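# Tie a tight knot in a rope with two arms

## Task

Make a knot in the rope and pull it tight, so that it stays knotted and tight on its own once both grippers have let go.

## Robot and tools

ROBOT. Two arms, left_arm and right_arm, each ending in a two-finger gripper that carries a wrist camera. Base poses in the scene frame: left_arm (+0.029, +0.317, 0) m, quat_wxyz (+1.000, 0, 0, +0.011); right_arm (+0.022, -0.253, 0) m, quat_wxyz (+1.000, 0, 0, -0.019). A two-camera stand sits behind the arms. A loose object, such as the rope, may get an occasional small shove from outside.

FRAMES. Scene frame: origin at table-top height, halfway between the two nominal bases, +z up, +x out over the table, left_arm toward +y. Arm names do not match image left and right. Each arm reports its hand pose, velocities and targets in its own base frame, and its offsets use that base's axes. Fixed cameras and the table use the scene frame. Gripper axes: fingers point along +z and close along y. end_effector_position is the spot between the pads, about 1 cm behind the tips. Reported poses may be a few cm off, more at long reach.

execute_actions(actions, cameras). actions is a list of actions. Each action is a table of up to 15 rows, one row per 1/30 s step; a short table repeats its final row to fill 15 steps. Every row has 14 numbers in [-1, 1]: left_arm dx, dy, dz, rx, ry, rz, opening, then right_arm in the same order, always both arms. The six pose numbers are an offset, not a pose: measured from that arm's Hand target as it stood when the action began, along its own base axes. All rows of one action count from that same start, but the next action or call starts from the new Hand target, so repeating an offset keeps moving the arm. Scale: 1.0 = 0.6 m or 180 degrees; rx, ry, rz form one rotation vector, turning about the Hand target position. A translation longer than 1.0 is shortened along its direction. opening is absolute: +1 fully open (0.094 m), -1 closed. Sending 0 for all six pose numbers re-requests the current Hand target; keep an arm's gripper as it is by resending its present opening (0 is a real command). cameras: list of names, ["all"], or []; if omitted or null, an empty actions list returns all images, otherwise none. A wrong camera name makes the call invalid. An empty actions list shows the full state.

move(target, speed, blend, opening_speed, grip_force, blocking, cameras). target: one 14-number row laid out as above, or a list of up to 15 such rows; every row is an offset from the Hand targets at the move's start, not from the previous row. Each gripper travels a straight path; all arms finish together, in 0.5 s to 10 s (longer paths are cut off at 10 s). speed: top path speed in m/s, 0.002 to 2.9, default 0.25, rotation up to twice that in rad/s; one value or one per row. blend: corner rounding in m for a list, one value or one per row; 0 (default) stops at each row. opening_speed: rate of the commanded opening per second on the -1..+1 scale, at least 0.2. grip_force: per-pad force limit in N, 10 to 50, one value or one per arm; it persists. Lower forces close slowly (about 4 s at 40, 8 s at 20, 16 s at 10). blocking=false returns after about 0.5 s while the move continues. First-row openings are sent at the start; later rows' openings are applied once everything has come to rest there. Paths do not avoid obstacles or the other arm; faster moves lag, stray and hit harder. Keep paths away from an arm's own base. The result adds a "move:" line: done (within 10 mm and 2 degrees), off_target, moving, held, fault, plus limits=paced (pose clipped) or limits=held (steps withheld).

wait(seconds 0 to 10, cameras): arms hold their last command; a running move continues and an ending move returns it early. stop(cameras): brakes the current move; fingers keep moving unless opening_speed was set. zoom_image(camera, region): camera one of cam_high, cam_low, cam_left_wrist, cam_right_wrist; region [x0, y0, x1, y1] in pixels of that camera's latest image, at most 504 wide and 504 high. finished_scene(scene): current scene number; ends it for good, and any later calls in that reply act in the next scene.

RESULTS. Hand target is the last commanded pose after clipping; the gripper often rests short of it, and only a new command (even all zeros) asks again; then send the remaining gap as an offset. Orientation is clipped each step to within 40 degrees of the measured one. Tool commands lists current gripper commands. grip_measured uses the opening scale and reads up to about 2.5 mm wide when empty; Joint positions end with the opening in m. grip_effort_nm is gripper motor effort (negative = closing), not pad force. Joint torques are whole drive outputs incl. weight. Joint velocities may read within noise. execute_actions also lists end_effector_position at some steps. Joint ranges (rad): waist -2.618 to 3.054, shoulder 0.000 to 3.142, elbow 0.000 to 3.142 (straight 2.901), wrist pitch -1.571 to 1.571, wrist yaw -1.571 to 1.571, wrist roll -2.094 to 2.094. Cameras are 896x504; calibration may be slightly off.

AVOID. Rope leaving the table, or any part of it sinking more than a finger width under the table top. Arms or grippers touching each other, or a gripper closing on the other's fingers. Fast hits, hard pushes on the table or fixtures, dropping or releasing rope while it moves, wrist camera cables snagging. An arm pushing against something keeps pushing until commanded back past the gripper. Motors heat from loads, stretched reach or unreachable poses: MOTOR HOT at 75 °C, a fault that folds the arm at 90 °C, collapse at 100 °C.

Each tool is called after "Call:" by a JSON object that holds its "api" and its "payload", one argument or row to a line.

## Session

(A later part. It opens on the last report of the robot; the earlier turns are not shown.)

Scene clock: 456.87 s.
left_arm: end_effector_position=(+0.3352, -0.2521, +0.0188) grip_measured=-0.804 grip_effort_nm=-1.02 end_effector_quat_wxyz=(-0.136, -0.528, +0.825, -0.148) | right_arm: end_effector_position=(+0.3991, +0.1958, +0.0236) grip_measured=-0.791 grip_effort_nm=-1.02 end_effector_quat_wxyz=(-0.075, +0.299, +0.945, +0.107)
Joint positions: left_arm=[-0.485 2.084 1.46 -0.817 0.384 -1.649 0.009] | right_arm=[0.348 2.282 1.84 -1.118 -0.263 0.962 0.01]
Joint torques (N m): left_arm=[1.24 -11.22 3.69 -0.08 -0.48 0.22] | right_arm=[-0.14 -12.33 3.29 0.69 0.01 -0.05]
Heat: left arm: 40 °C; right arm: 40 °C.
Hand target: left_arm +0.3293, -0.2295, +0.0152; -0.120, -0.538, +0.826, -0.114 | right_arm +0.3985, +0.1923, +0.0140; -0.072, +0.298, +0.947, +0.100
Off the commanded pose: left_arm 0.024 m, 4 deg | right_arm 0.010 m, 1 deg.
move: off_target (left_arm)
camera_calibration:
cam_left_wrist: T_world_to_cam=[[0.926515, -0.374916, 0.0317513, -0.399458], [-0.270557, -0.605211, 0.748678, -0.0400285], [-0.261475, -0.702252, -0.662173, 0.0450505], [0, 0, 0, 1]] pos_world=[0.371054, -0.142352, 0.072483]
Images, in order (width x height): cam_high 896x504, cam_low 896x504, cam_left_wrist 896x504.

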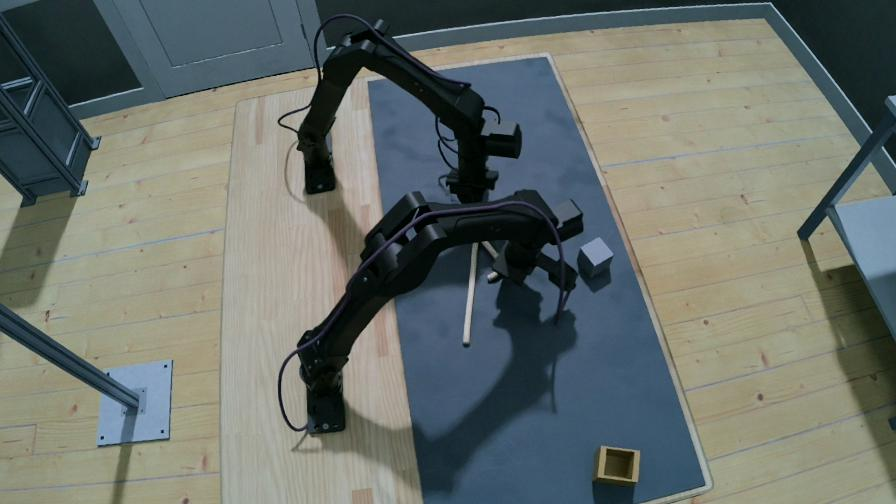

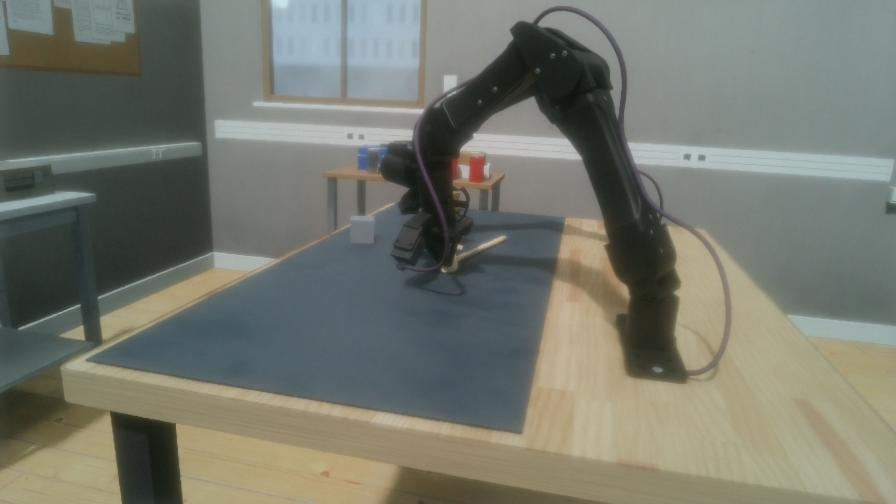

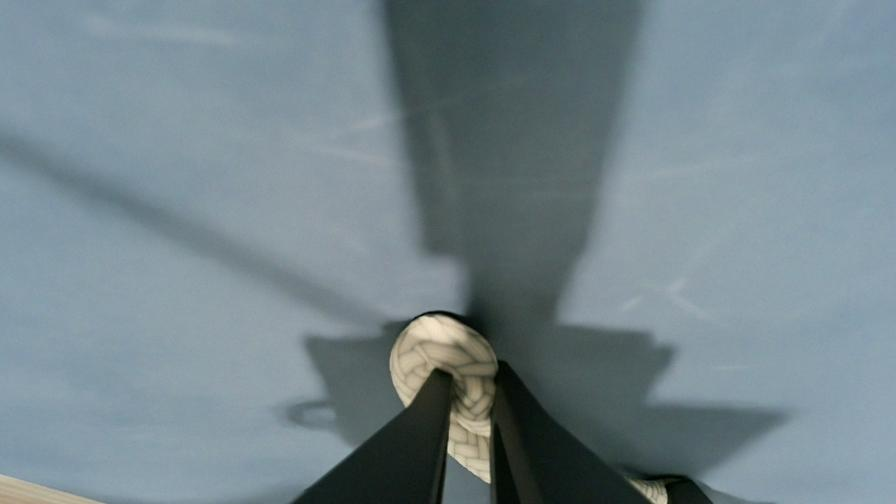

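Call:
{"api": "move", "payload": {
  "target": [
    [0.0,0.0,0.0,0,0,0,-0.95,-0.06,0.02,0.03,0,0,0,-0.95]
  ],
  "speed": 0.1
}}

Call:
{"api": "move", "payload": {
  "target": [
    [0,0,0,0,0,0,-0.5,0,0,-0.03,0,0,0,-0.95],
    [0,0.01,0.16,0,0,0,-0.3,0,0,-0.03,0,0,0,-0.95],
    [-0.05,0.25,0.2,0,0,0,-0.3,0,0,-0.03,0,0,0,-0.95]
  ],
  "speed": 0.12,
  "cameras": ["cam_left_wrist","cam_high","cam_right_wrist"]
}}

Scene clock: 502.50 s.
left_arm: end_effector_position=(+0.3348, -0.2481, +0.0178) grip_measured=-0.804 grip_effort_nm=-1.02 end_effector_quat_wxyz=(-0.133, -0.528, +0.826, -0.143) | right_arm: end_effector_position=(+0.3691, +0.2040, +0.0247) grip_measured=-0.791 grip_effort_nm=-1.02 end_effector_quat_wxyz=(-0.069, +0.296, +0.947, +0.100)
Joint positions: left_arm=[-0.481 2.082 1.456 -0.823 0.375 -1.641 0.009] | right_arm=[0.4 2.175 1.67 -1.041 -0.242 1.009 0.01]
Joint torques (N m): left_arm=[0.94 -10.93 4.03 -0.02 -0.38 0.09] | right_arm=[0.31 -14.23 4.52 0.27 -0.2 0.09]
Motor temperatures (°C): left_arm=[29 44 33 30 31 28 33] | right_arm=[30 41 33 33 28 30 31]
Heat: left arm: 44 °C; right arm: 41 °C.
Hand target: left_arm +0.3294, -0.2294, +0.0152; -0.120, -0.538, +0.826, -0.114 | right_arm +0.3624, +0.2044, +0.0319; -0.072, +0.298, +0.947, +0.100
Off the commanded pose: left_arm 0.020 m, 4 deg | right_arm 0.010 m, 0 deg.
move: off_target (left_arm)

Scene clock: 507.30 s.
left_arm: end_effector_position=(+0.3075, -0.0812, +0.1318) grip_measured=-0.302 grip_effort_nm=0.10 end_effector_quat_wxyz=(-0.119, -0.539, +0.825, -0.120) | right_arm: end_effector_position=(+0.3687, +0.2040, +0.0231) grip_measured=-0.791 grip_effort_nm=-1.02 end_effector_quat_wxyz=(-0.064, +0.296, +0.947, +0.105)
Joint positions: left_arm=[-0.073 1.767 1.505 -1.354 0.336 -1.224 0.033] | right_arm=[0.4 2.163 1.644 -1.014 -0.244 1.01 0.01]
Joint torques (N m): left_arm=[-0.1 -8.9 4.56 -0.14 0.15 0.05] | right_arm=[0.43 -11.26 3.1 0.67 -0.18 0.07]
Heat: left arm: 44 °C; right arm: 41 °C.
Hand target: left_arm +0.2993, -0.0794, +0.1353; -0.120, -0.538, +0.826, -0.115 | right_arm +0.3624, +0.2044, +0.0140; -0.072, +0.298, +0.947, +0.100
Off the commanded pose: left_arm 0.009 m, 1 deg | right_arm 0.011 m, 1 deg.
move: off_target (right_arm); target 2's new opening was sent with left_arm's hand 0.012 m and 1 deg from that target
camera_calibration:
cam_left_wrist: T_world_to_cam=[[0.932782, -0.360431, 0.00277541, -0.310284], [-0.256765, -0.659054, 0.706909, -0.0317787], [-0.252963, -0.660104, -0.707299, 0.239447], [0, 0, 0, 1]] pos_world=[0.341839, 0.0252799, 0.192686]
cam_right_wrist: T_world_to_cam=[[-0.550585, -0.808615, -0.207357, 0.379009], [-0.728244, 0.343842, 0.592818, 0.220416], [-0.408064, 0.477404, -0.778184, 0.189615], [0, 0, 0, 1]] pos_world=[0.446569, 0.140161, 0.0954789]
Images, in order (width x height): cam_high 896x504, cam_left_wrist 896x504, cam_right_wrist 896x504.

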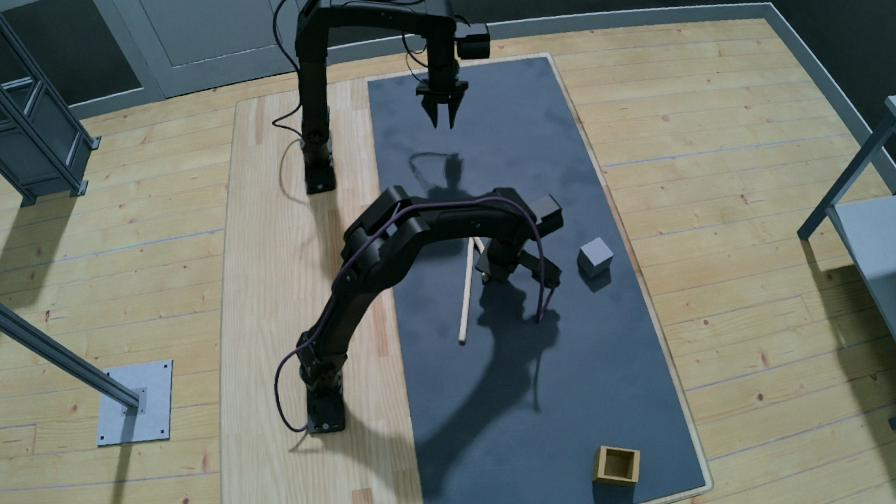

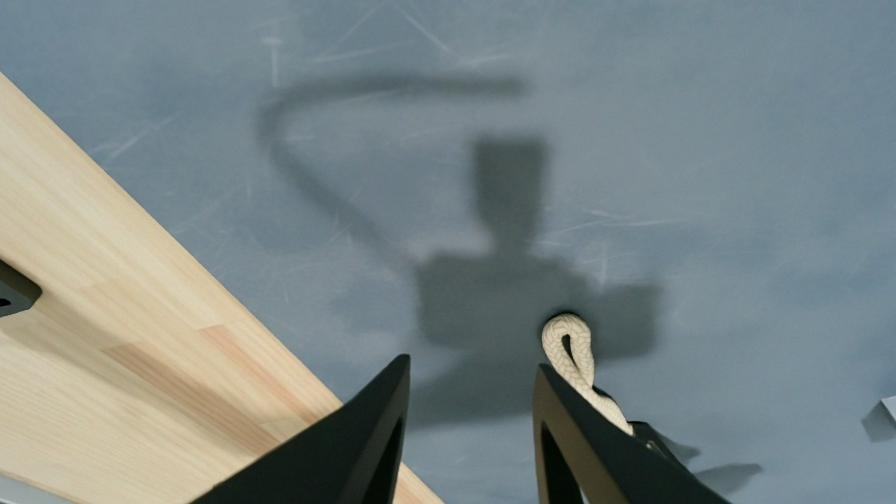

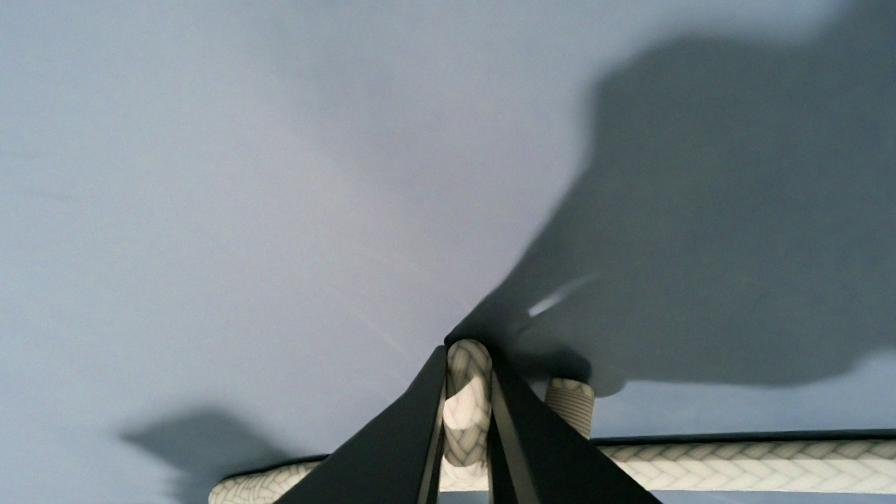

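Call:
{"api": "move", "payload": {
  "target": [
    [0,0,0,0,0,0,-0.5,0,0,0,0,0,0,-0.4],
    [0,0,0,0,0,0,-0.5,0.0,-0.04,0.2,-0.06,0,0,-0.4],
    [0,0,0,0,0,0,-0.5,0.02,-0.1,0.25,-0.11,0,0.15,-0.4]
  ],
  "speed": 0.12,
  "cameras": ["cam_left_wrist","cam_high","cam_right_wrist"]
}}

Scene clock: 521.10 s.
left_arm: end_effector_position=(+0.3075, -0.0812, +0.1318) grip_measured=-0.498 grip_effort_nm=-0.07 end_effector_quat_wxyz=(-0.119, -0.539, +0.825, -0.120) | right_arm: end_effector_position=(+0.3752, +0.1492, +0.1478) grip_measured=-0.401 grip_effort_nm=0.08 end_effector_quat_wxyz=(+0.020, +0.072, +0.996, -0.042)
Joint positions: left_arm=[-0.073 1.767 1.505 -1.354 0.336 -1.223 0.024] | right_arm=[0.418 2.122 2.098 -1.551 0.094 0.563 0.028]
Joint torques (N m): left_arm=[0.12 -8.84 4.51 -0.14 0.11 0.03] | right_arm=[-0.36 -14.67 6.39 0.27 0.18 -0.02]
Heat: left arm: 42 °C; right arm: 43 °C.
Hand target: left_arm +0.2994, -0.0795, +0.1353; -0.120, -0.538, +0.826, -0.115 | right_arm +0.3744, +0.1444, +0.1639; -0.042, +0.078, +0.993, -0.082
Off the commanded pose: left_arm 0.009 m, 1 deg | right_arm 0.017 m, 8 deg.
joint sent to its limit (right arm) — joint 4 (wrist pitch), lower limit. The joint targets are off in orientation, not in position.
move: off_target (right_arm)
camera_calibration:
cam_left_wrist: T_world_to_cam=[[0.932515, -0.361118, 0.00306382, -0.310325], [-0.257438, -0.658786, 0.706913, -0.0315304], [-0.253261, -0.659996, -0.707293, 0.23957], [0, 0, 0, 1]] pos_world=[0.341939, 0.0252797, 0.192686]
cam_right_wrist: T_world_to_cam=[[-0.113168, -0.992751, 0.0404658, 0.190887], [-0.903991, 0.119779, 0.410431, 0.296351], [-0.412303, 0.0098669, -0.910993, 0.406493], [0, 0, 0, 1]] pos_world=[0.457099, 0.149996, 0.240957]
Images, in order (width x height): cam_high 896x504, cam_left_wrist 896x504, cam_right_wrist 896x504.

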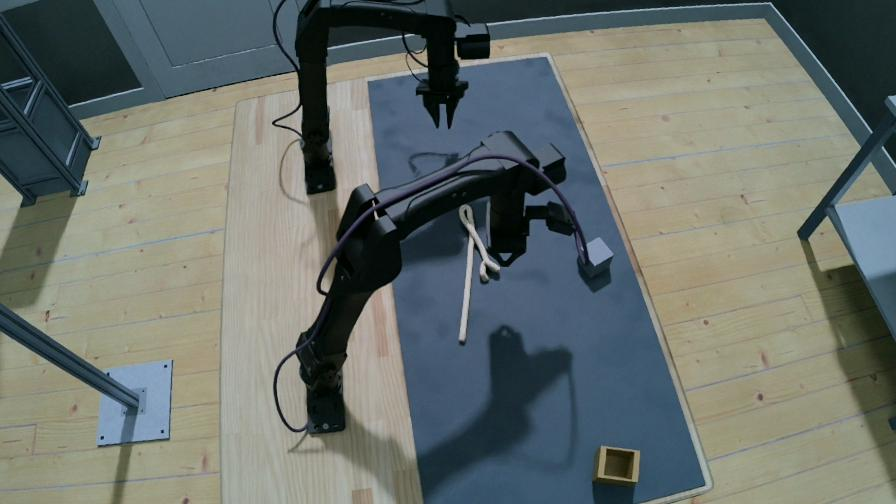

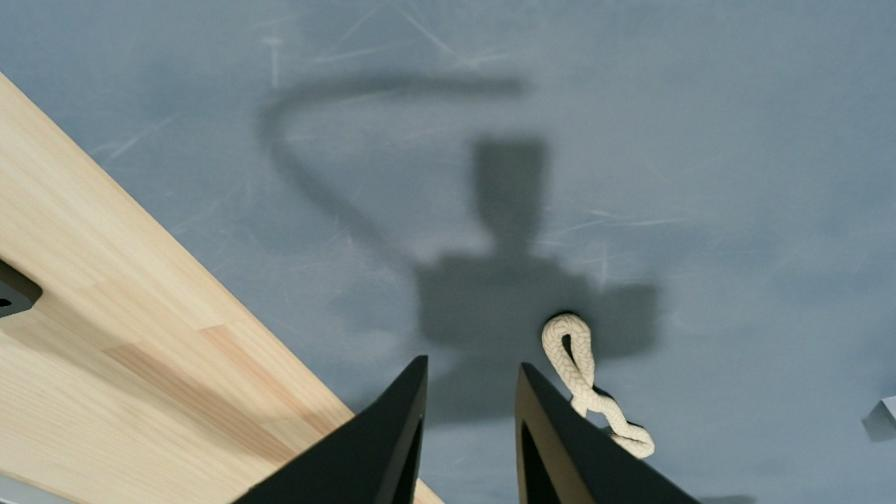

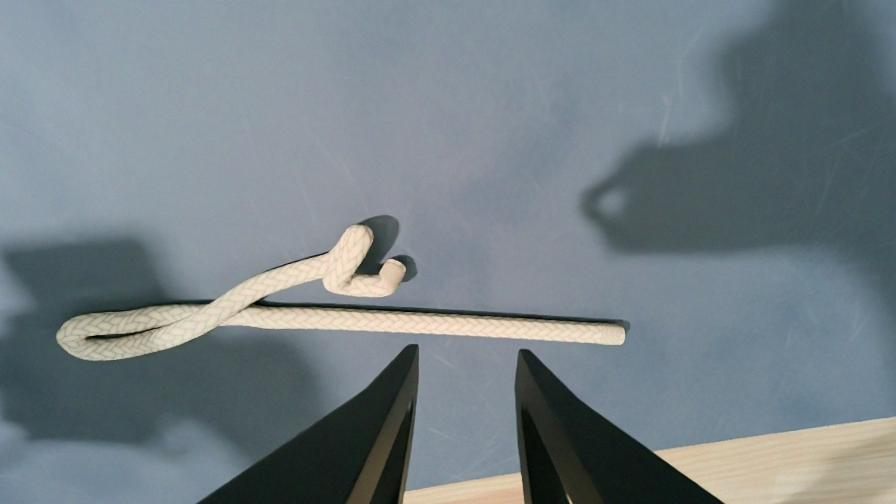

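Call:
{"api": "move", "payload": {
  "target": [
    [0.013,-0.302,-0.14,0,0,0,-0.58,0,-0.2,0,0,0,0,-0.4],
    [0.013,-0.302,-0.235,0,0,0,-0.58,0,-0.2,0,0,0,0,-0.4]
  ],
  "speed": [0.2,0.05],
  "cameras": ["cam_left_wrist","cam_high"]
}}

Scene clock: 540.73 s.
left_arm: end_effector_position=(+0.3201, -0.2708, +0.0147) grip_measured=-0.578 grip_effort_nm=-0.07 end_effector_quat_wxyz=(-0.108, -0.529, +0.828, -0.151) | right_arm: end_effector_position=(+0.3800, +0.0257, +0.1527) grip_measured=-0.401 grip_effort_nm=0.07 end_effector_quat_wxyz=(-0.001, +0.077, +0.995, -0.069)
Joint positions: left_arm=[-0.567 2.04 1.382 -0.722 0.324 -1.735 0.02] | right_arm=[0.129 2.045 1.996 -1.553 0.135 0.285 0.028]
Joint torques (N m): left_arm=[-0.06 -7.08 3.82 0.24 0.08 -0.05] | right_arm=[0.27 -14.02 4.88 0.24 0.18 -0.04]
Motor temperatures (°C): left_arm=[29 41 33 30 31 28 32] | right_arm=[30 47 33 32 28 30 30]
Heat: left arm: 41 °C; right arm: 47 °C.
Hand target: left_arm +0.3071, -0.2607, -0.0057; -0.120, -0.538, +0.826, -0.115 | right_arm +0.3744, +0.0244, +0.1639; -0.042, +0.078, +0.993, -0.082
Off the commanded pose: left_arm 0.026 m, 5 deg | right_arm 0.013 m, 5 deg.
joint sent to its limit (right arm) — joint 4 (wrist pitch), lower limit. The joint targets are off in orientation, not in position.
move: off_target (left_arm, right_arm)
camera_calibration:
cam_left_wrist: T_world_to_cam=[[0.926907, -0.368938, 0.0687578, -0.391464], [-0.30237, -0.625644, 0.719126, -0.0471842], [-0.222295, -0.687354, -0.691469, 0.0172163], [0, 0, 0, 1]] pos_world=[0.352411, -0.162113, 0.0727522]
Images, in order (width x height): cam_high 896x504, cam_left_wrist 896x504.

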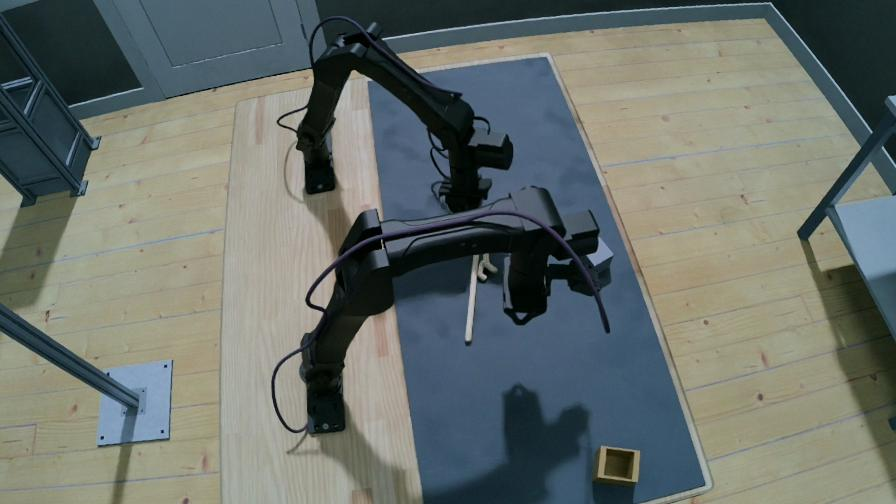

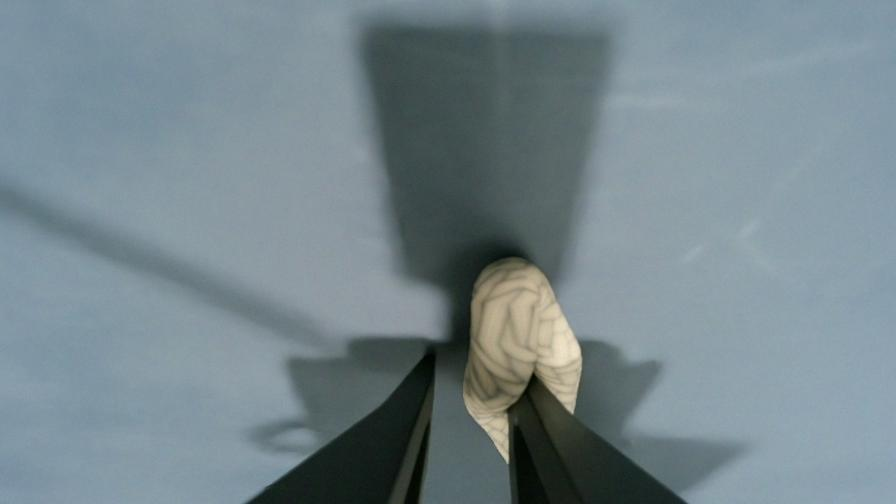

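Call:
{"api": "move", "payload": {
  "target": [
    [0,0,0,0,0,0,-0.95,0,0,0,0,0,0,-0.4],
    [-0.09,0.0,0.015,0,0,0,-0.95,0,0,0,0,0,0,-0.4],
    [-0.09,0.0,0.015,0,0,0,-0.5,0,0,0,0,0,0,-0.4],
    [-0.09,0.01,0.17,0,0,0,-0.5,0,0,0,0,0,0,-0.4],
    [-0.09,0.25,0.2,0.139,0,0,-0.5,0,0.2,0,0,0,0,-0.4]
  ],
  "speed": [0.05,0.08,0.05,0.12,0.2],
  "opening_speed": 1,
  "cameras": ["all"]
}}

Scene clock: 555.00 s.
left_arm: end_effector_position=(+0.2519, -0.1152, +0.1040) grip_measured=-0.501 grip_effort_nm=0.08 end_effector_quat_wxyz=(-0.013, -0.552, +0.831, +0.069) | right_arm: end_effector_position=(+0.3708, +0.1445, +0.1624) grip_measured=-0.401 grip_effort_nm=0.08 end_effector_quat_wxyz=(+0.036, +0.065, +0.996, -0.043)
Joint positions: left_arm=[-0.463 1.72 1.371 -1.354 -0.046 -1.637 0.023] | right_arm=[0.419 2.074 2.081 -1.555 0.11 0.549 0.028]
Joint torques (N m): left_arm=[0.18 -8.23 6.54 -0.34 -0.26 0.05] | right_arm=[-0.38 -9.59 8.08 0.33 0.06 0.12]
Heat: left arm: 40 °C; right arm: 47 °C.
Hand target: left_arm +0.2530, -0.1107, +0.1143; +0.000, -0.552, +0.831, +0.067 | right_arm +0.3744, +0.1444, +0.1639; -0.042, +0.078, +0.993, -0.082
Off the commanded pose: left_arm 0.011 m, 1 deg | right_arm 0.004 m, 10 deg.
joint sent to its limit (right arm) — joint 4 (wrist pitch), lower limit. The joint targets are off in orientation, not in position.
move: off_target (left_arm, right_arm); target 3's new opening was sent with left_arm's hand 0.039 m and 7 deg from that target
camera_calibration:
cam_left_wrist: T_world_to_cam=[[0.927862, -0.328091, -0.177282, -0.246964], [-0.24512, -0.894822, 0.373109, -0.044206], [-0.28105, -0.302739, -0.910692, 0.252694], [0, 0, 0, 1]] pos_world=[0.289333, -0.0440828, 0.202838]
cam_right_wrist: T_world_to_cam=[[-0.099495, -0.994205, 0.0406971, 0.18018], [-0.917932, 0.107495, 0.381897, 0.298489], [-0.384059, 0.000639642, -0.923308, 0.41088], [0, 0, 0, 1]] pos_world=[0.449722, 0.146787, 0.258044]

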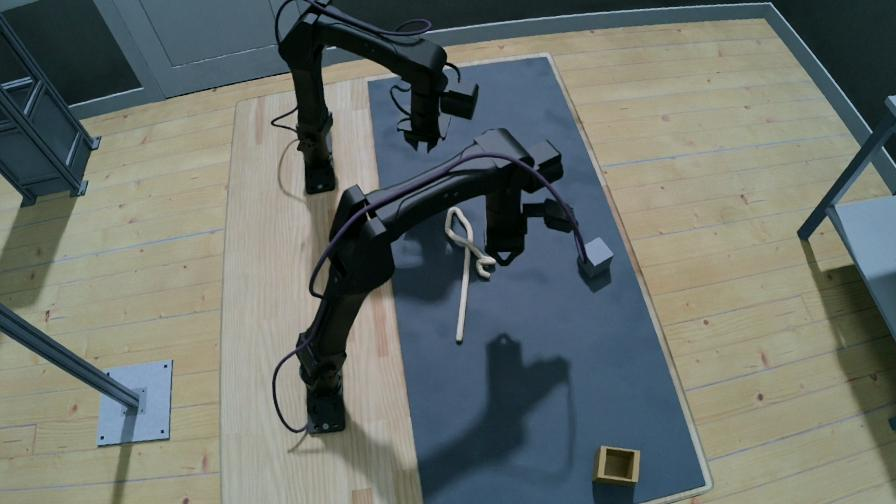

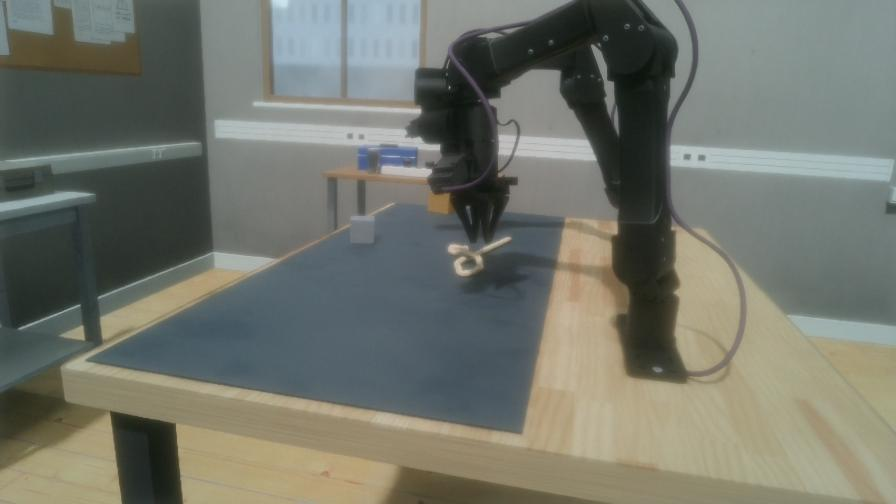

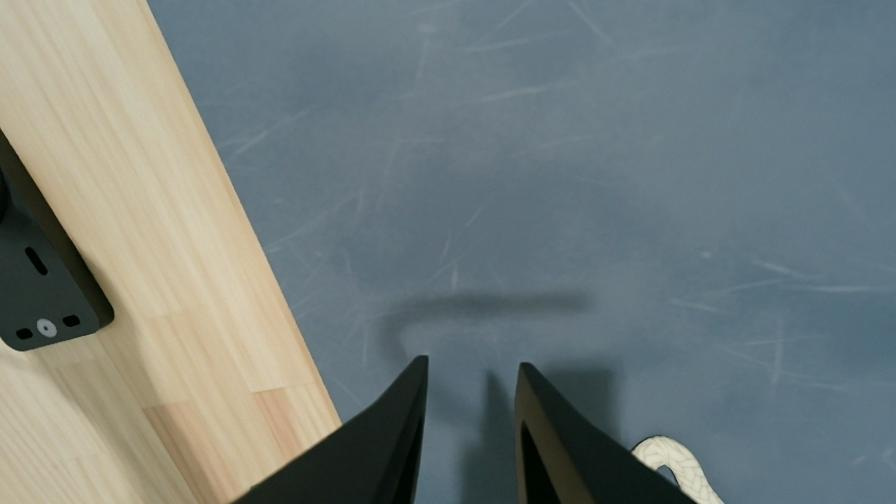

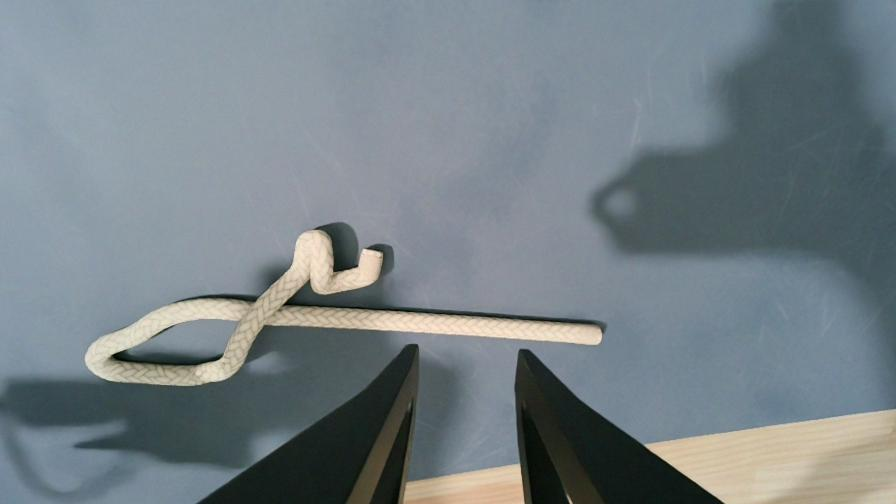

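Call:
{"api": "move", "payload": {
  "target": [
    [0,0.1,0,0,0,0,-0.5,-0.065,0.105,-0.15,0,0,-0.306,-0.6],
    [0,0.1,0,0,0,0,-0.5,-0.065,0.105,-0.265,0,0,-0.306,-0.6]
  ],
  "speed": [0.15,0.05],
  "cameras": ["cam_right_wrist"]
}}

Scene clock: 602.77 s.
left_arm: end_effector_position=(+0.2554, -0.0564, +0.1115) grip_measured=-0.501 grip_effort_nm=0.08 end_effector_quat_wxyz=(-0.011, -0.551, +0.832, +0.064) | right_arm: end_effector_position=(+0.3401, +0.2084, +0.0298) grip_measured=-0.599 grip_effort_nm=-0.04 end_effector_quat_wxyz=(-0.070, +0.525, +0.847, -0.037)
Joint positions: left_arm=[-0.268 1.638 1.31 -1.354 -0.068 -1.441 0.023] | right_arm=[0.508 2.243 1.812 -1.274 -0.087 1.611 0.019]
Joint torques (N m): left_arm=[0.39 -7.57 4.51 -0.11 -0.31 0.02] | right_arm=[0.47 -8.85 1.74 0.59 0.01 0.13]
Heat: left arm: 38 °C; right arm: 43 °C.
Hand target: left_arm +0.2531, -0.0507, +0.1142; -0.001, -0.552, +0.831, +0.067 | right_arm +0.3355, +0.2073, +0.0049; -0.075, +0.528, +0.844, -0.054
Off the commanded pose: left_arm 0.007 m, 1 deg | right_arm 0.025 m, 2 deg.
move: off_target (right_arm)
camera_calibration:
cam_right_wrist: T_world_to_cam=[[-0.876234, -0.47308, 0.0917022, 0.40008], [-0.362112, 0.771969, 0.522436, -0.0175193], [-0.317946, 0.42457, -0.847733, 0.163499], [0, 0, 0, 1]] pos_world=[0.396203, 0.133378, 0.111068]
Images, in order (width x height): cam_right_wrist 896x504.

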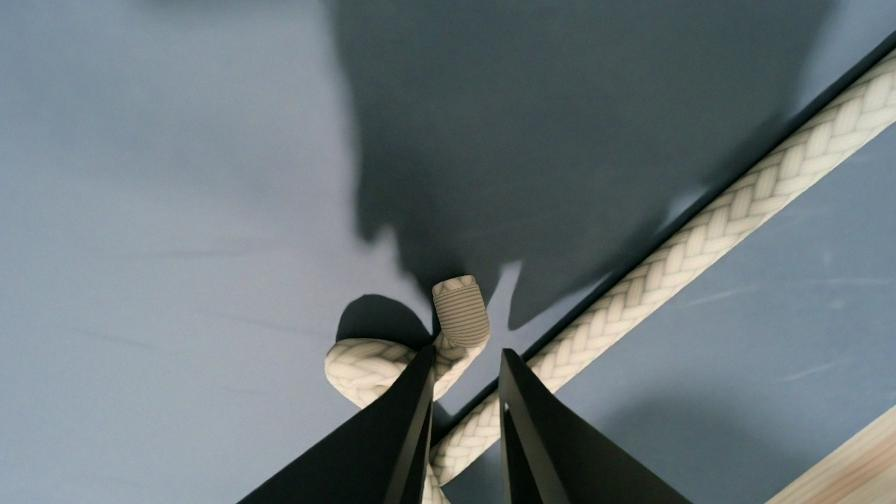

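Call:
{"api": "move", "payload": {
  "target": [
    [0,0,0,0,0,0,-0.5,0.005,0.0,0.02,0,0,0,-0.66],
    [0,0,0,0,0,0,-0.5,0.008,0.004,-0.025,0,0,0,-0.66],
    [0,0,0,0,0,0,-0.5,0.008,0.004,-0.025,0,0,0,-0.95]
  ],
  "speed": 0.05,
  "opening_speed": 0.8,
  "cameras": ["cam_right_wrist"]
}}

Scene clock: 624.57 s.
left_arm: end_effector_position=(+0.2554, -0.0564, +0.1115) grip_measured=-0.501 grip_effort_nm=0.08 end_effector_quat_wxyz=(-0.011, -0.551, +0.832, +0.064) | right_arm: end_effector_position=(+0.3451, +0.2109, +0.0286) grip_measured=-0.892 grip_effort_nm=-0.94 end_effector_quat_wxyz=(-0.064, +0.525, +0.848, -0.028)
Joint positions: left_arm=[-0.268 1.638 1.31 -1.354 -0.068 -1.441 0.023] | right_arm=[0.508 2.243 1.811 -1.249 -0.086 1.612 0.005]
Joint torques (N m): left_arm=[0.51 -7.58 4.44 -0.07 -0.32 0] | right_arm=[0.43 -6.12 1.7 0.73 0.01 0.14]
Motor temperatures (°C): left_arm=[29 38 34 30 31 28 32] | right_arm=[30 41 33 32 28 30 29]
Heat: left arm: 38 °C; right arm: 41 °C.
Hand target: left_arm +0.2531, -0.0507, +0.1142; -0.001, -0.552, +0.831, +0.067 | right_arm +0.3403, +0.2098, -0.0100; -0.075, +0.528, +0.844, -0.054
Off the commanded pose: left_arm 0.007 m, 1 deg | right_arm 0.039 m, 3 deg.
move: off_target (right_arm); target 3's new opening was sent with right_arm's hand 0.039 m and 3 deg from that target
camera_calibration:
cam_right_wrist: T_world_to_cam=[[-0.878158, -0.473318, 0.0693452, 0.407148], [-0.372153, 0.767036, 0.522645, -0.0125231], [-0.300568, 0.433158, -0.849725, 0.155202], [0, 0, 0, 1]] pos_world=[0.399528, 0.135089, 0.11019]
Images, in order (width x height): cam_right_wrist 896x504.

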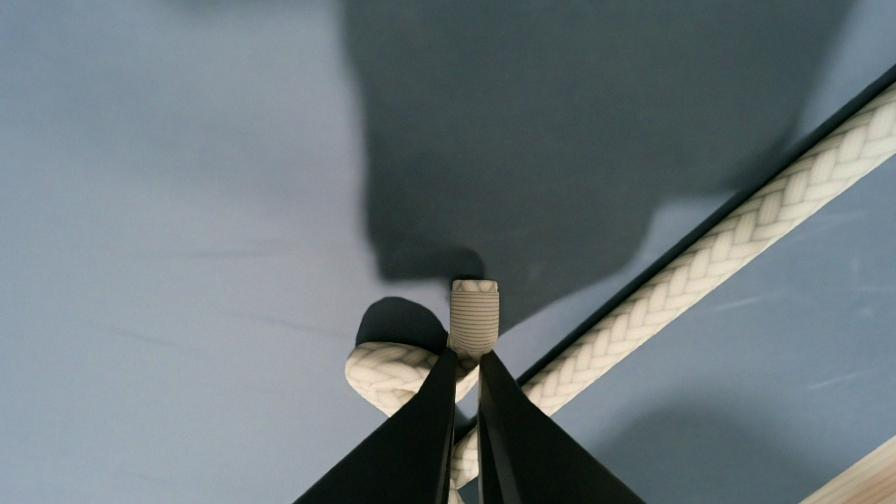

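Call:
{"api": "move", "payload": {
  "target": [
    [0,0,0,0,0,0,-0.5,0.01,0.0,0.09,0,0,0.1,-0.95],
    [0,0,0,0,0,0,-0.5,0.12,0.07,0.11,0,0,0.4,-0.95],
    [0,0,0,0,0,0,-0.5,0.075,0.18,0.07,0,0,0.8,-0.95]
  ],
  "speed": 0.1,
  "blend": [0.02,0.02,0],
  "cameras": ["cam_right_wrist","cam_high","cam_left_wrist","cam_low"]
}}

Scene clock: 645.23 s.
left_arm: end_effector_position=(+0.2554, -0.0564, +0.1115) grip_measured=-0.501 grip_effort_nm=0.08 end_effector_quat_wxyz=(-0.011, -0.551, +0.832, +0.064) | right_arm: end_effector_position=(+0.3960, +0.2881, +0.0471) grip_measured=-0.908 grip_effort_nm=-1.02 end_effector_quat_wxyz=(+0.005, -0.418, +0.904, -0.089)
Joint positions: left_arm=[-0.268 1.638 1.31 -1.354 -0.068 -1.441 0.023] | right_arm=[0.691 2.629 2.576 -1.553 0.175 -0.171 0.004]
Joint torques (N m): left_arm=[0.44 -7.62 4.36 -0.04 -0.32 0.02] | right_arm=[0.36 -13.52 6.17 0.38 0.14 -0.05]
Heat: left arm: 38 °C; right arm: 42 °C.
Hand target: left_arm +0.2531, -0.0507, +0.1142; -0.001, -0.552, +0.831, +0.067 | right_arm +0.3965, +0.2904, +0.0418; +0.004, -0.422, +0.902, -0.092 (not the last commanded pose)
Off the commanded pose: left_arm 0.007 m, 1 deg | right_arm 0.035 m, 30 deg.
move: off_target (right_arm; path cut at 10 s); path passed 2 of 3 targets
camera_calibration:
cam_left_wrist: T_world_to_cam=[[0.928672, -0.33138, -0.166599, -0.231102], [-0.250811, -0.891978, 0.376124, 0.00774851], [-0.273243, -0.307511, -0.911469, 0.276103], [0, 0, 0, 1]] pos_world=[0.292005, 0.0152336, 0.210244]
cam_right_wrist: T_world_to_cam=[[0.777359, -0.617285, 0.121129, -0.129464], [-0.582523, -0.6337, 0.50901, 0.42497], [-0.237445, -0.466244, -0.852195, 0.387075], [0, 0, 0, 1]] pos_world=[0.440103, 0.369859, 0.129231]

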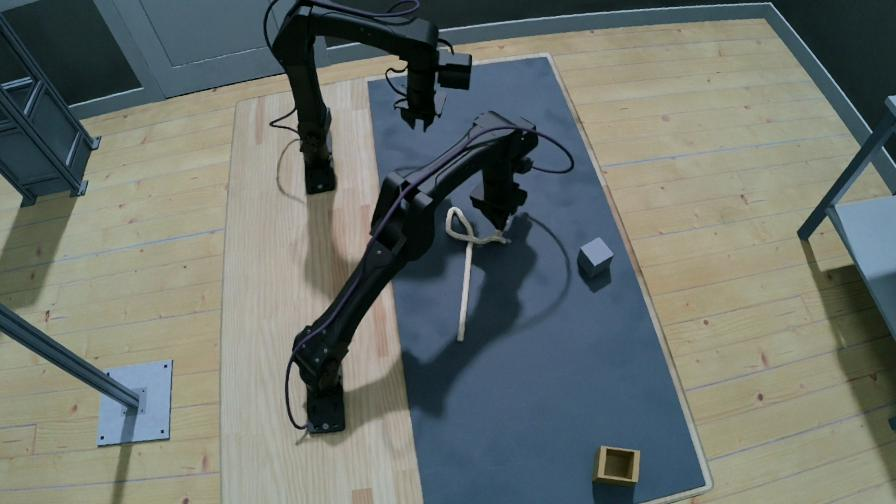

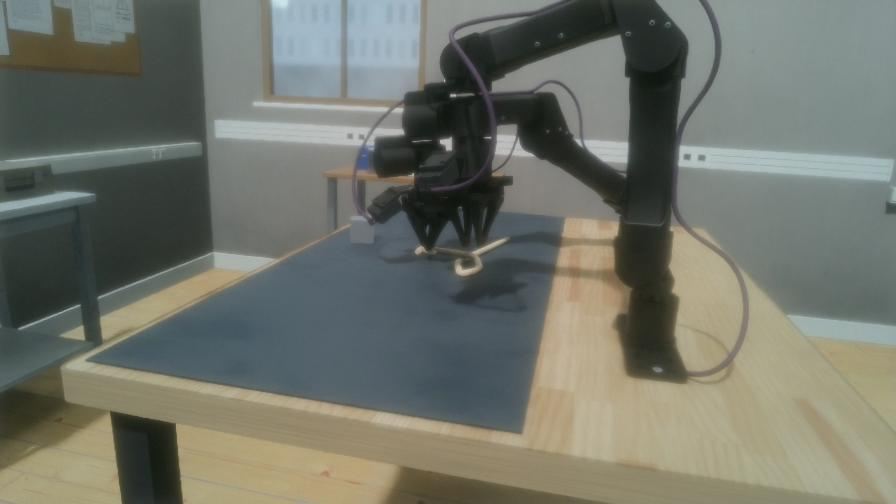

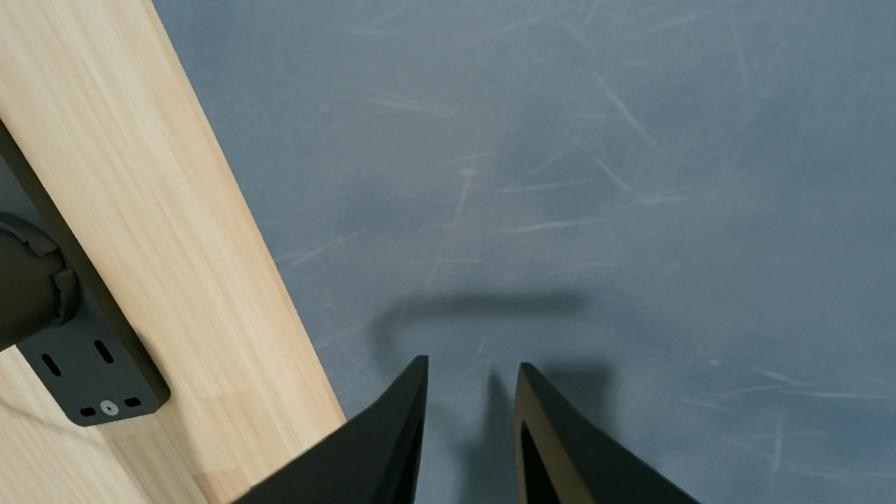

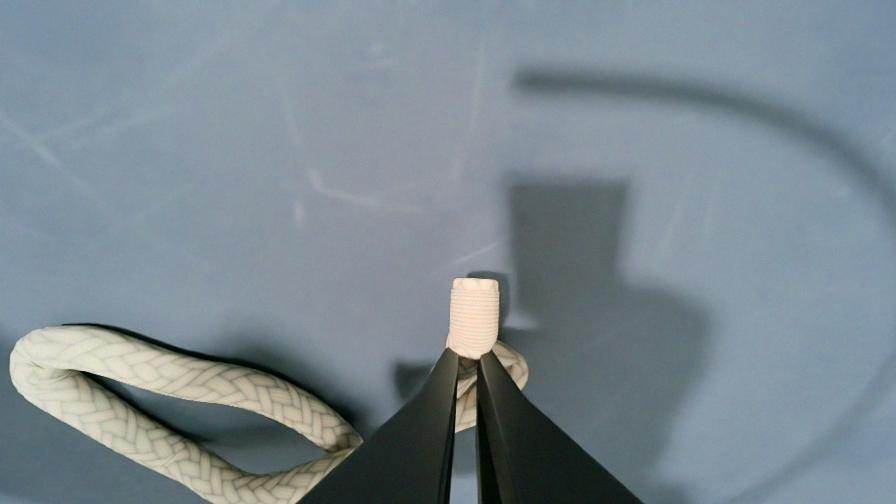

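Call:
{"api": "move", "payload": {
  "target": [
    [0,0,0,0,0,0,-0.5,-0.02,0.04,0,0,0,0.15,-0.95],
    [0,0,0,0,0,0,-0.5,-0.02,0.04,-0.05,0,0,0.15,-0.95],
    [0,0,0,0,0,0,-0.5,-0.02,0.04,-0.05,0,0,0.15,-0.6],
    [0,0,0,0,0,0,-0.5,-0.02,0.04,0.1,0,0,0.15,-0.6],
    [0,0,0,0,0,0,-0.5,-0.02,-0.2,0.17,0,0,-0.05,-0.6]
  ],
  "speed": [0.1,0.06,0.05,0.1,0.15],
  "opening_speed": 1,
  "cameras": ["cam_right_wrist","cam_high"]
}}

Scene clock: 665.97 s.
left_arm: end_effector_position=(+0.2554, -0.0564, +0.1115) grip_measured=-0.501 grip_effort_nm=0.08 end_effector_quat_wxyz=(-0.011, -0.551, +0.832, +0.064) | right_arm: end_effector_position=(+0.3894, +0.1712, +0.1315) grip_measured=-0.601 grip_effort_nm=0.08 end_effector_quat_wxyz=(+0.003, -0.356, +0.930, -0.096)
Joint positions: left_arm=[-0.268 1.638 1.31 -1.354 -0.068 -1.441 0.023] | right_arm=[0.492 2.231 2.196 -1.555 0.191 -0.237 0.019]
Joint torques (N m): left_arm=[0.4 -7.6 4.4 -0.07 -0.32 0.05] | right_arm=[0.02 -15.69 4.82 0.3 0.03 0.08]
Heat: left arm: 38 °C; right arm: 44 °C.
Hand target: left_arm +0.2531, -0.0507, +0.1142; -0.001, -0.552, +0.831, +0.067 | right_arm +0.3845, +0.1703, +0.1439; -0.003, -0.349, +0.932, -0.092
Off the commanded pose: left_arm 0.007 m, 1 deg | right_arm 0.013 m, 1 deg.
joint sent to its limit (right arm) — joint 4 (wrist pitch), lower limit. The joint targets still meet the commanded pose.
move: off_target (right_arm); target 3's new opening was sent with right_arm's hand 0.027 m and 4 deg from that target
camera_calibration:
cam_right_wrist: T_world_to_cam=[[0.686181, -0.714594, 0.136054, -0.156505], [-0.668415, -0.545589, 0.505524, 0.322965], [-0.287015, -0.437822, -0.852018, 0.417349], [0, 0, 0, 1]] pos_world=[0.44305, 0.247093, 0.213616]
Images, in order (width x height): cam_high 896x504, cam_right_wrist 896x504.

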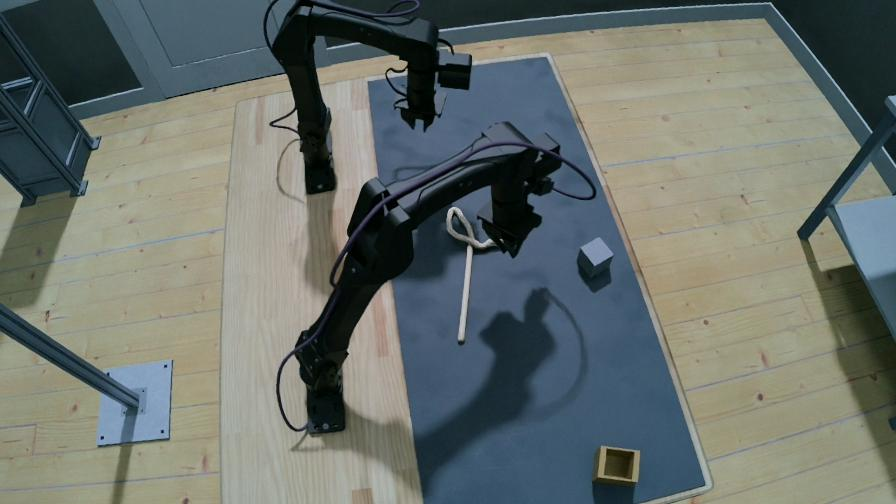

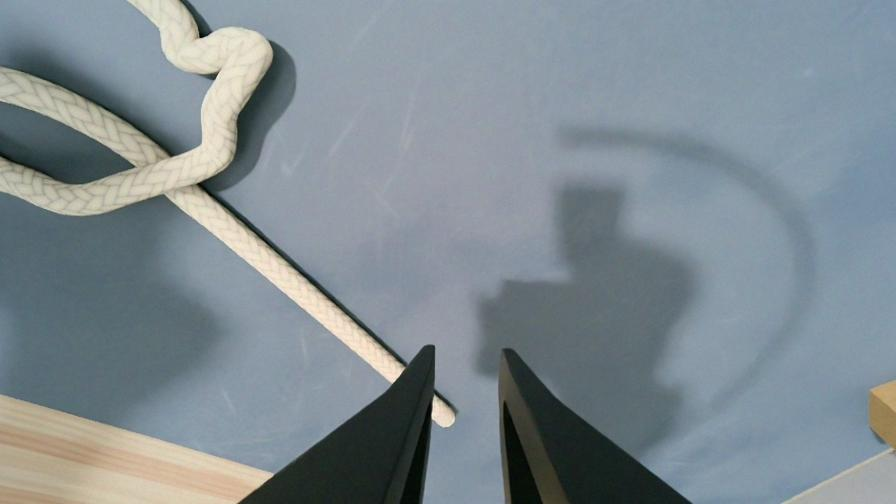

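Call:
{"api": "move", "payload": {
  "target": [
    [0.05,-0.15,0.03,0,0,0,-0.5,0,-0.3,0.05,0,0,0.1,-0.6]
  ],
  "speed": 0.2,
  "cameras": ["cam_left_wrist","cam_high"]
}}

Scene clock: 673.60 s.
left_arm: end_effector_position=(+0.2827, -0.1419, +0.1319) grip_measured=-0.501 grip_effort_nm=0.08 end_effector_quat_wxyz=(+0.000, -0.549, +0.834, +0.057) | right_arm: end_effector_position=(+0.3848, -0.0134, +0.1663) grip_measured=-0.601 grip_effort_nm=0.07 end_effector_quat_wxyz=(-0.006, -0.488, +0.868, -0.090)
Joint positions: left_arm=[-0.499 1.836 1.626 -1.461 -0.054 -1.665 0.023] | right_arm=[0.04 1.956 1.918 -1.461 0.167 -0.99 0.019]
Joint torques (N m): left_arm=[0.02 -6.3 7.05 -0.28 -0.15 -0.09] | right_arm=[0.23 -13 4.62 0.71 -0.06 -0.08]
Heat: left arm: 38 °C; right arm: 44 °C.
Hand target: left_arm +0.2831, -0.1407, +0.1323; +0.000, -0.552, +0.831, +0.067 | right_arm +0.3846, -0.0096, +0.1738; +0.012, -0.491, +0.866, -0.092
Off the commanded pose: left_arm 0.001 m, 1 deg | right_arm 0.008 m, 2 deg.
move: done
camera_calibration:
cam_left_wrist: T_world_to_cam=[[0.930421, -0.337537, -0.142776, -0.28594], [-0.266234, -0.890223, 0.369625, -0.0637523], [-0.251865, -0.305895, -0.918146, 0.271004], [0, 0, 0, 1]] pos_world=[0.317328, -0.0703704, 0.231561]
Images, in order (width x height): cam_high 896x504, cam_left_wrist 896x504.

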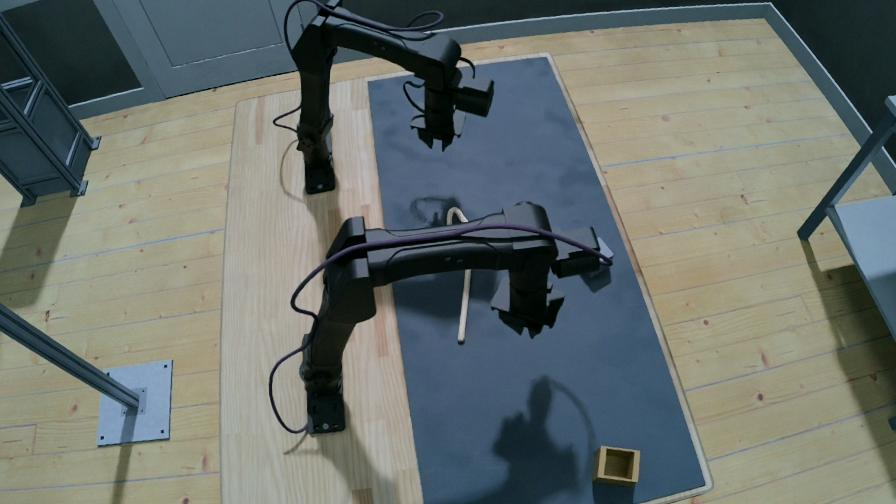

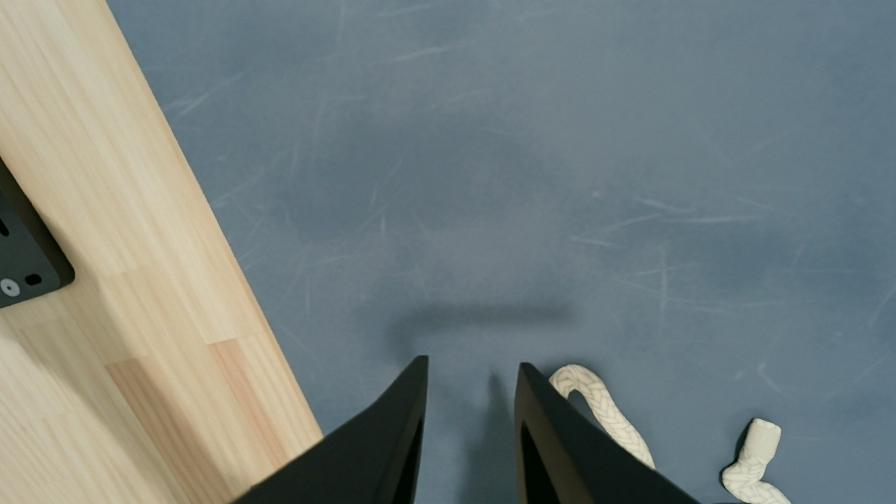

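Call:
{"api": "move", "payload": {
  "target": [
    [0.148,-0.252,-0.15,0,0,0,-0.55,0,0,0,0,0,0,-0.6],
    [0.148,-0.252,-0.23,0,0,0,-0.55,0,0,0,0,0,0,-0.6]
  ],
  "speed": [0.2,0.05],
  "cameras": ["cam_left_wrist"]
}}

Scene clock: 694.87 s.
left_arm: end_effector_position=(+0.3732, -0.2955, +0.0122) grip_measured=-0.549 grip_effort_nm=-0.06 end_effector_quat_wxyz=(+0.001, -0.548, +0.835, +0.051) | right_arm: end_effector_position=(+0.3848, -0.0134, +0.1663) grip_measured=-0.601 grip_effort_nm=0.07 end_effector_quat_wxyz=(-0.006, -0.488, +0.868, -0.090)
Joint positions: left_arm=[-0.684 2.615 2.415 -1.467 -0.031 -1.848 0.021] | right_arm=[0.04 1.956 1.918 -1.461 0.167 -0.99 0.019]
Joint torques (N m): left_arm=[-0.03 -10.48 4.34 0.13 -0.11 -0.05] | right_arm=[0.27 -12.9 4.68 0.73 -0.05 -0.08]
Heat: left arm: 39 °C; right arm: 43 °C.
Hand target: left_arm +0.3719, -0.2919, -0.0058; +0.000, -0.552, +0.831, +0.067 | right_arm +0.3845, -0.0097, +0.1738; +0.011, -0.491, +0.866, -0.092
Off the commanded pose: left_arm 0.018 m, 2 deg | right_arm 0.008 m, 2 deg.
move: off_target (left_arm)
camera_calibration:
cam_left_wrist: T_world_to_cam=[[0.930864, -0.340315, -0.132956, -0.44008], [-0.270264, -0.886238, 0.376218, -0.129665], [-0.245864, -0.314275, -0.916942, 0.13217], [0, 0, 0, 1]] pos_world=[0.407107, -0.223142, 0.111463]
Images, in order (width x height): cam_left_wrist 896x504.

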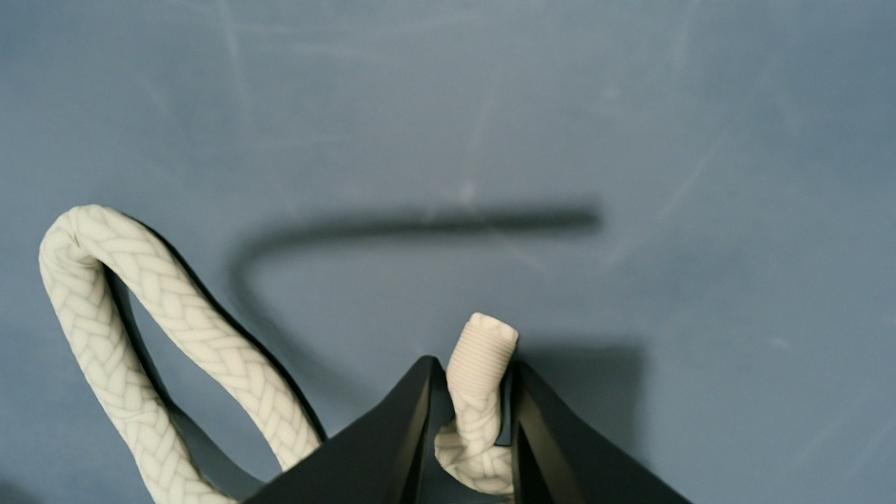

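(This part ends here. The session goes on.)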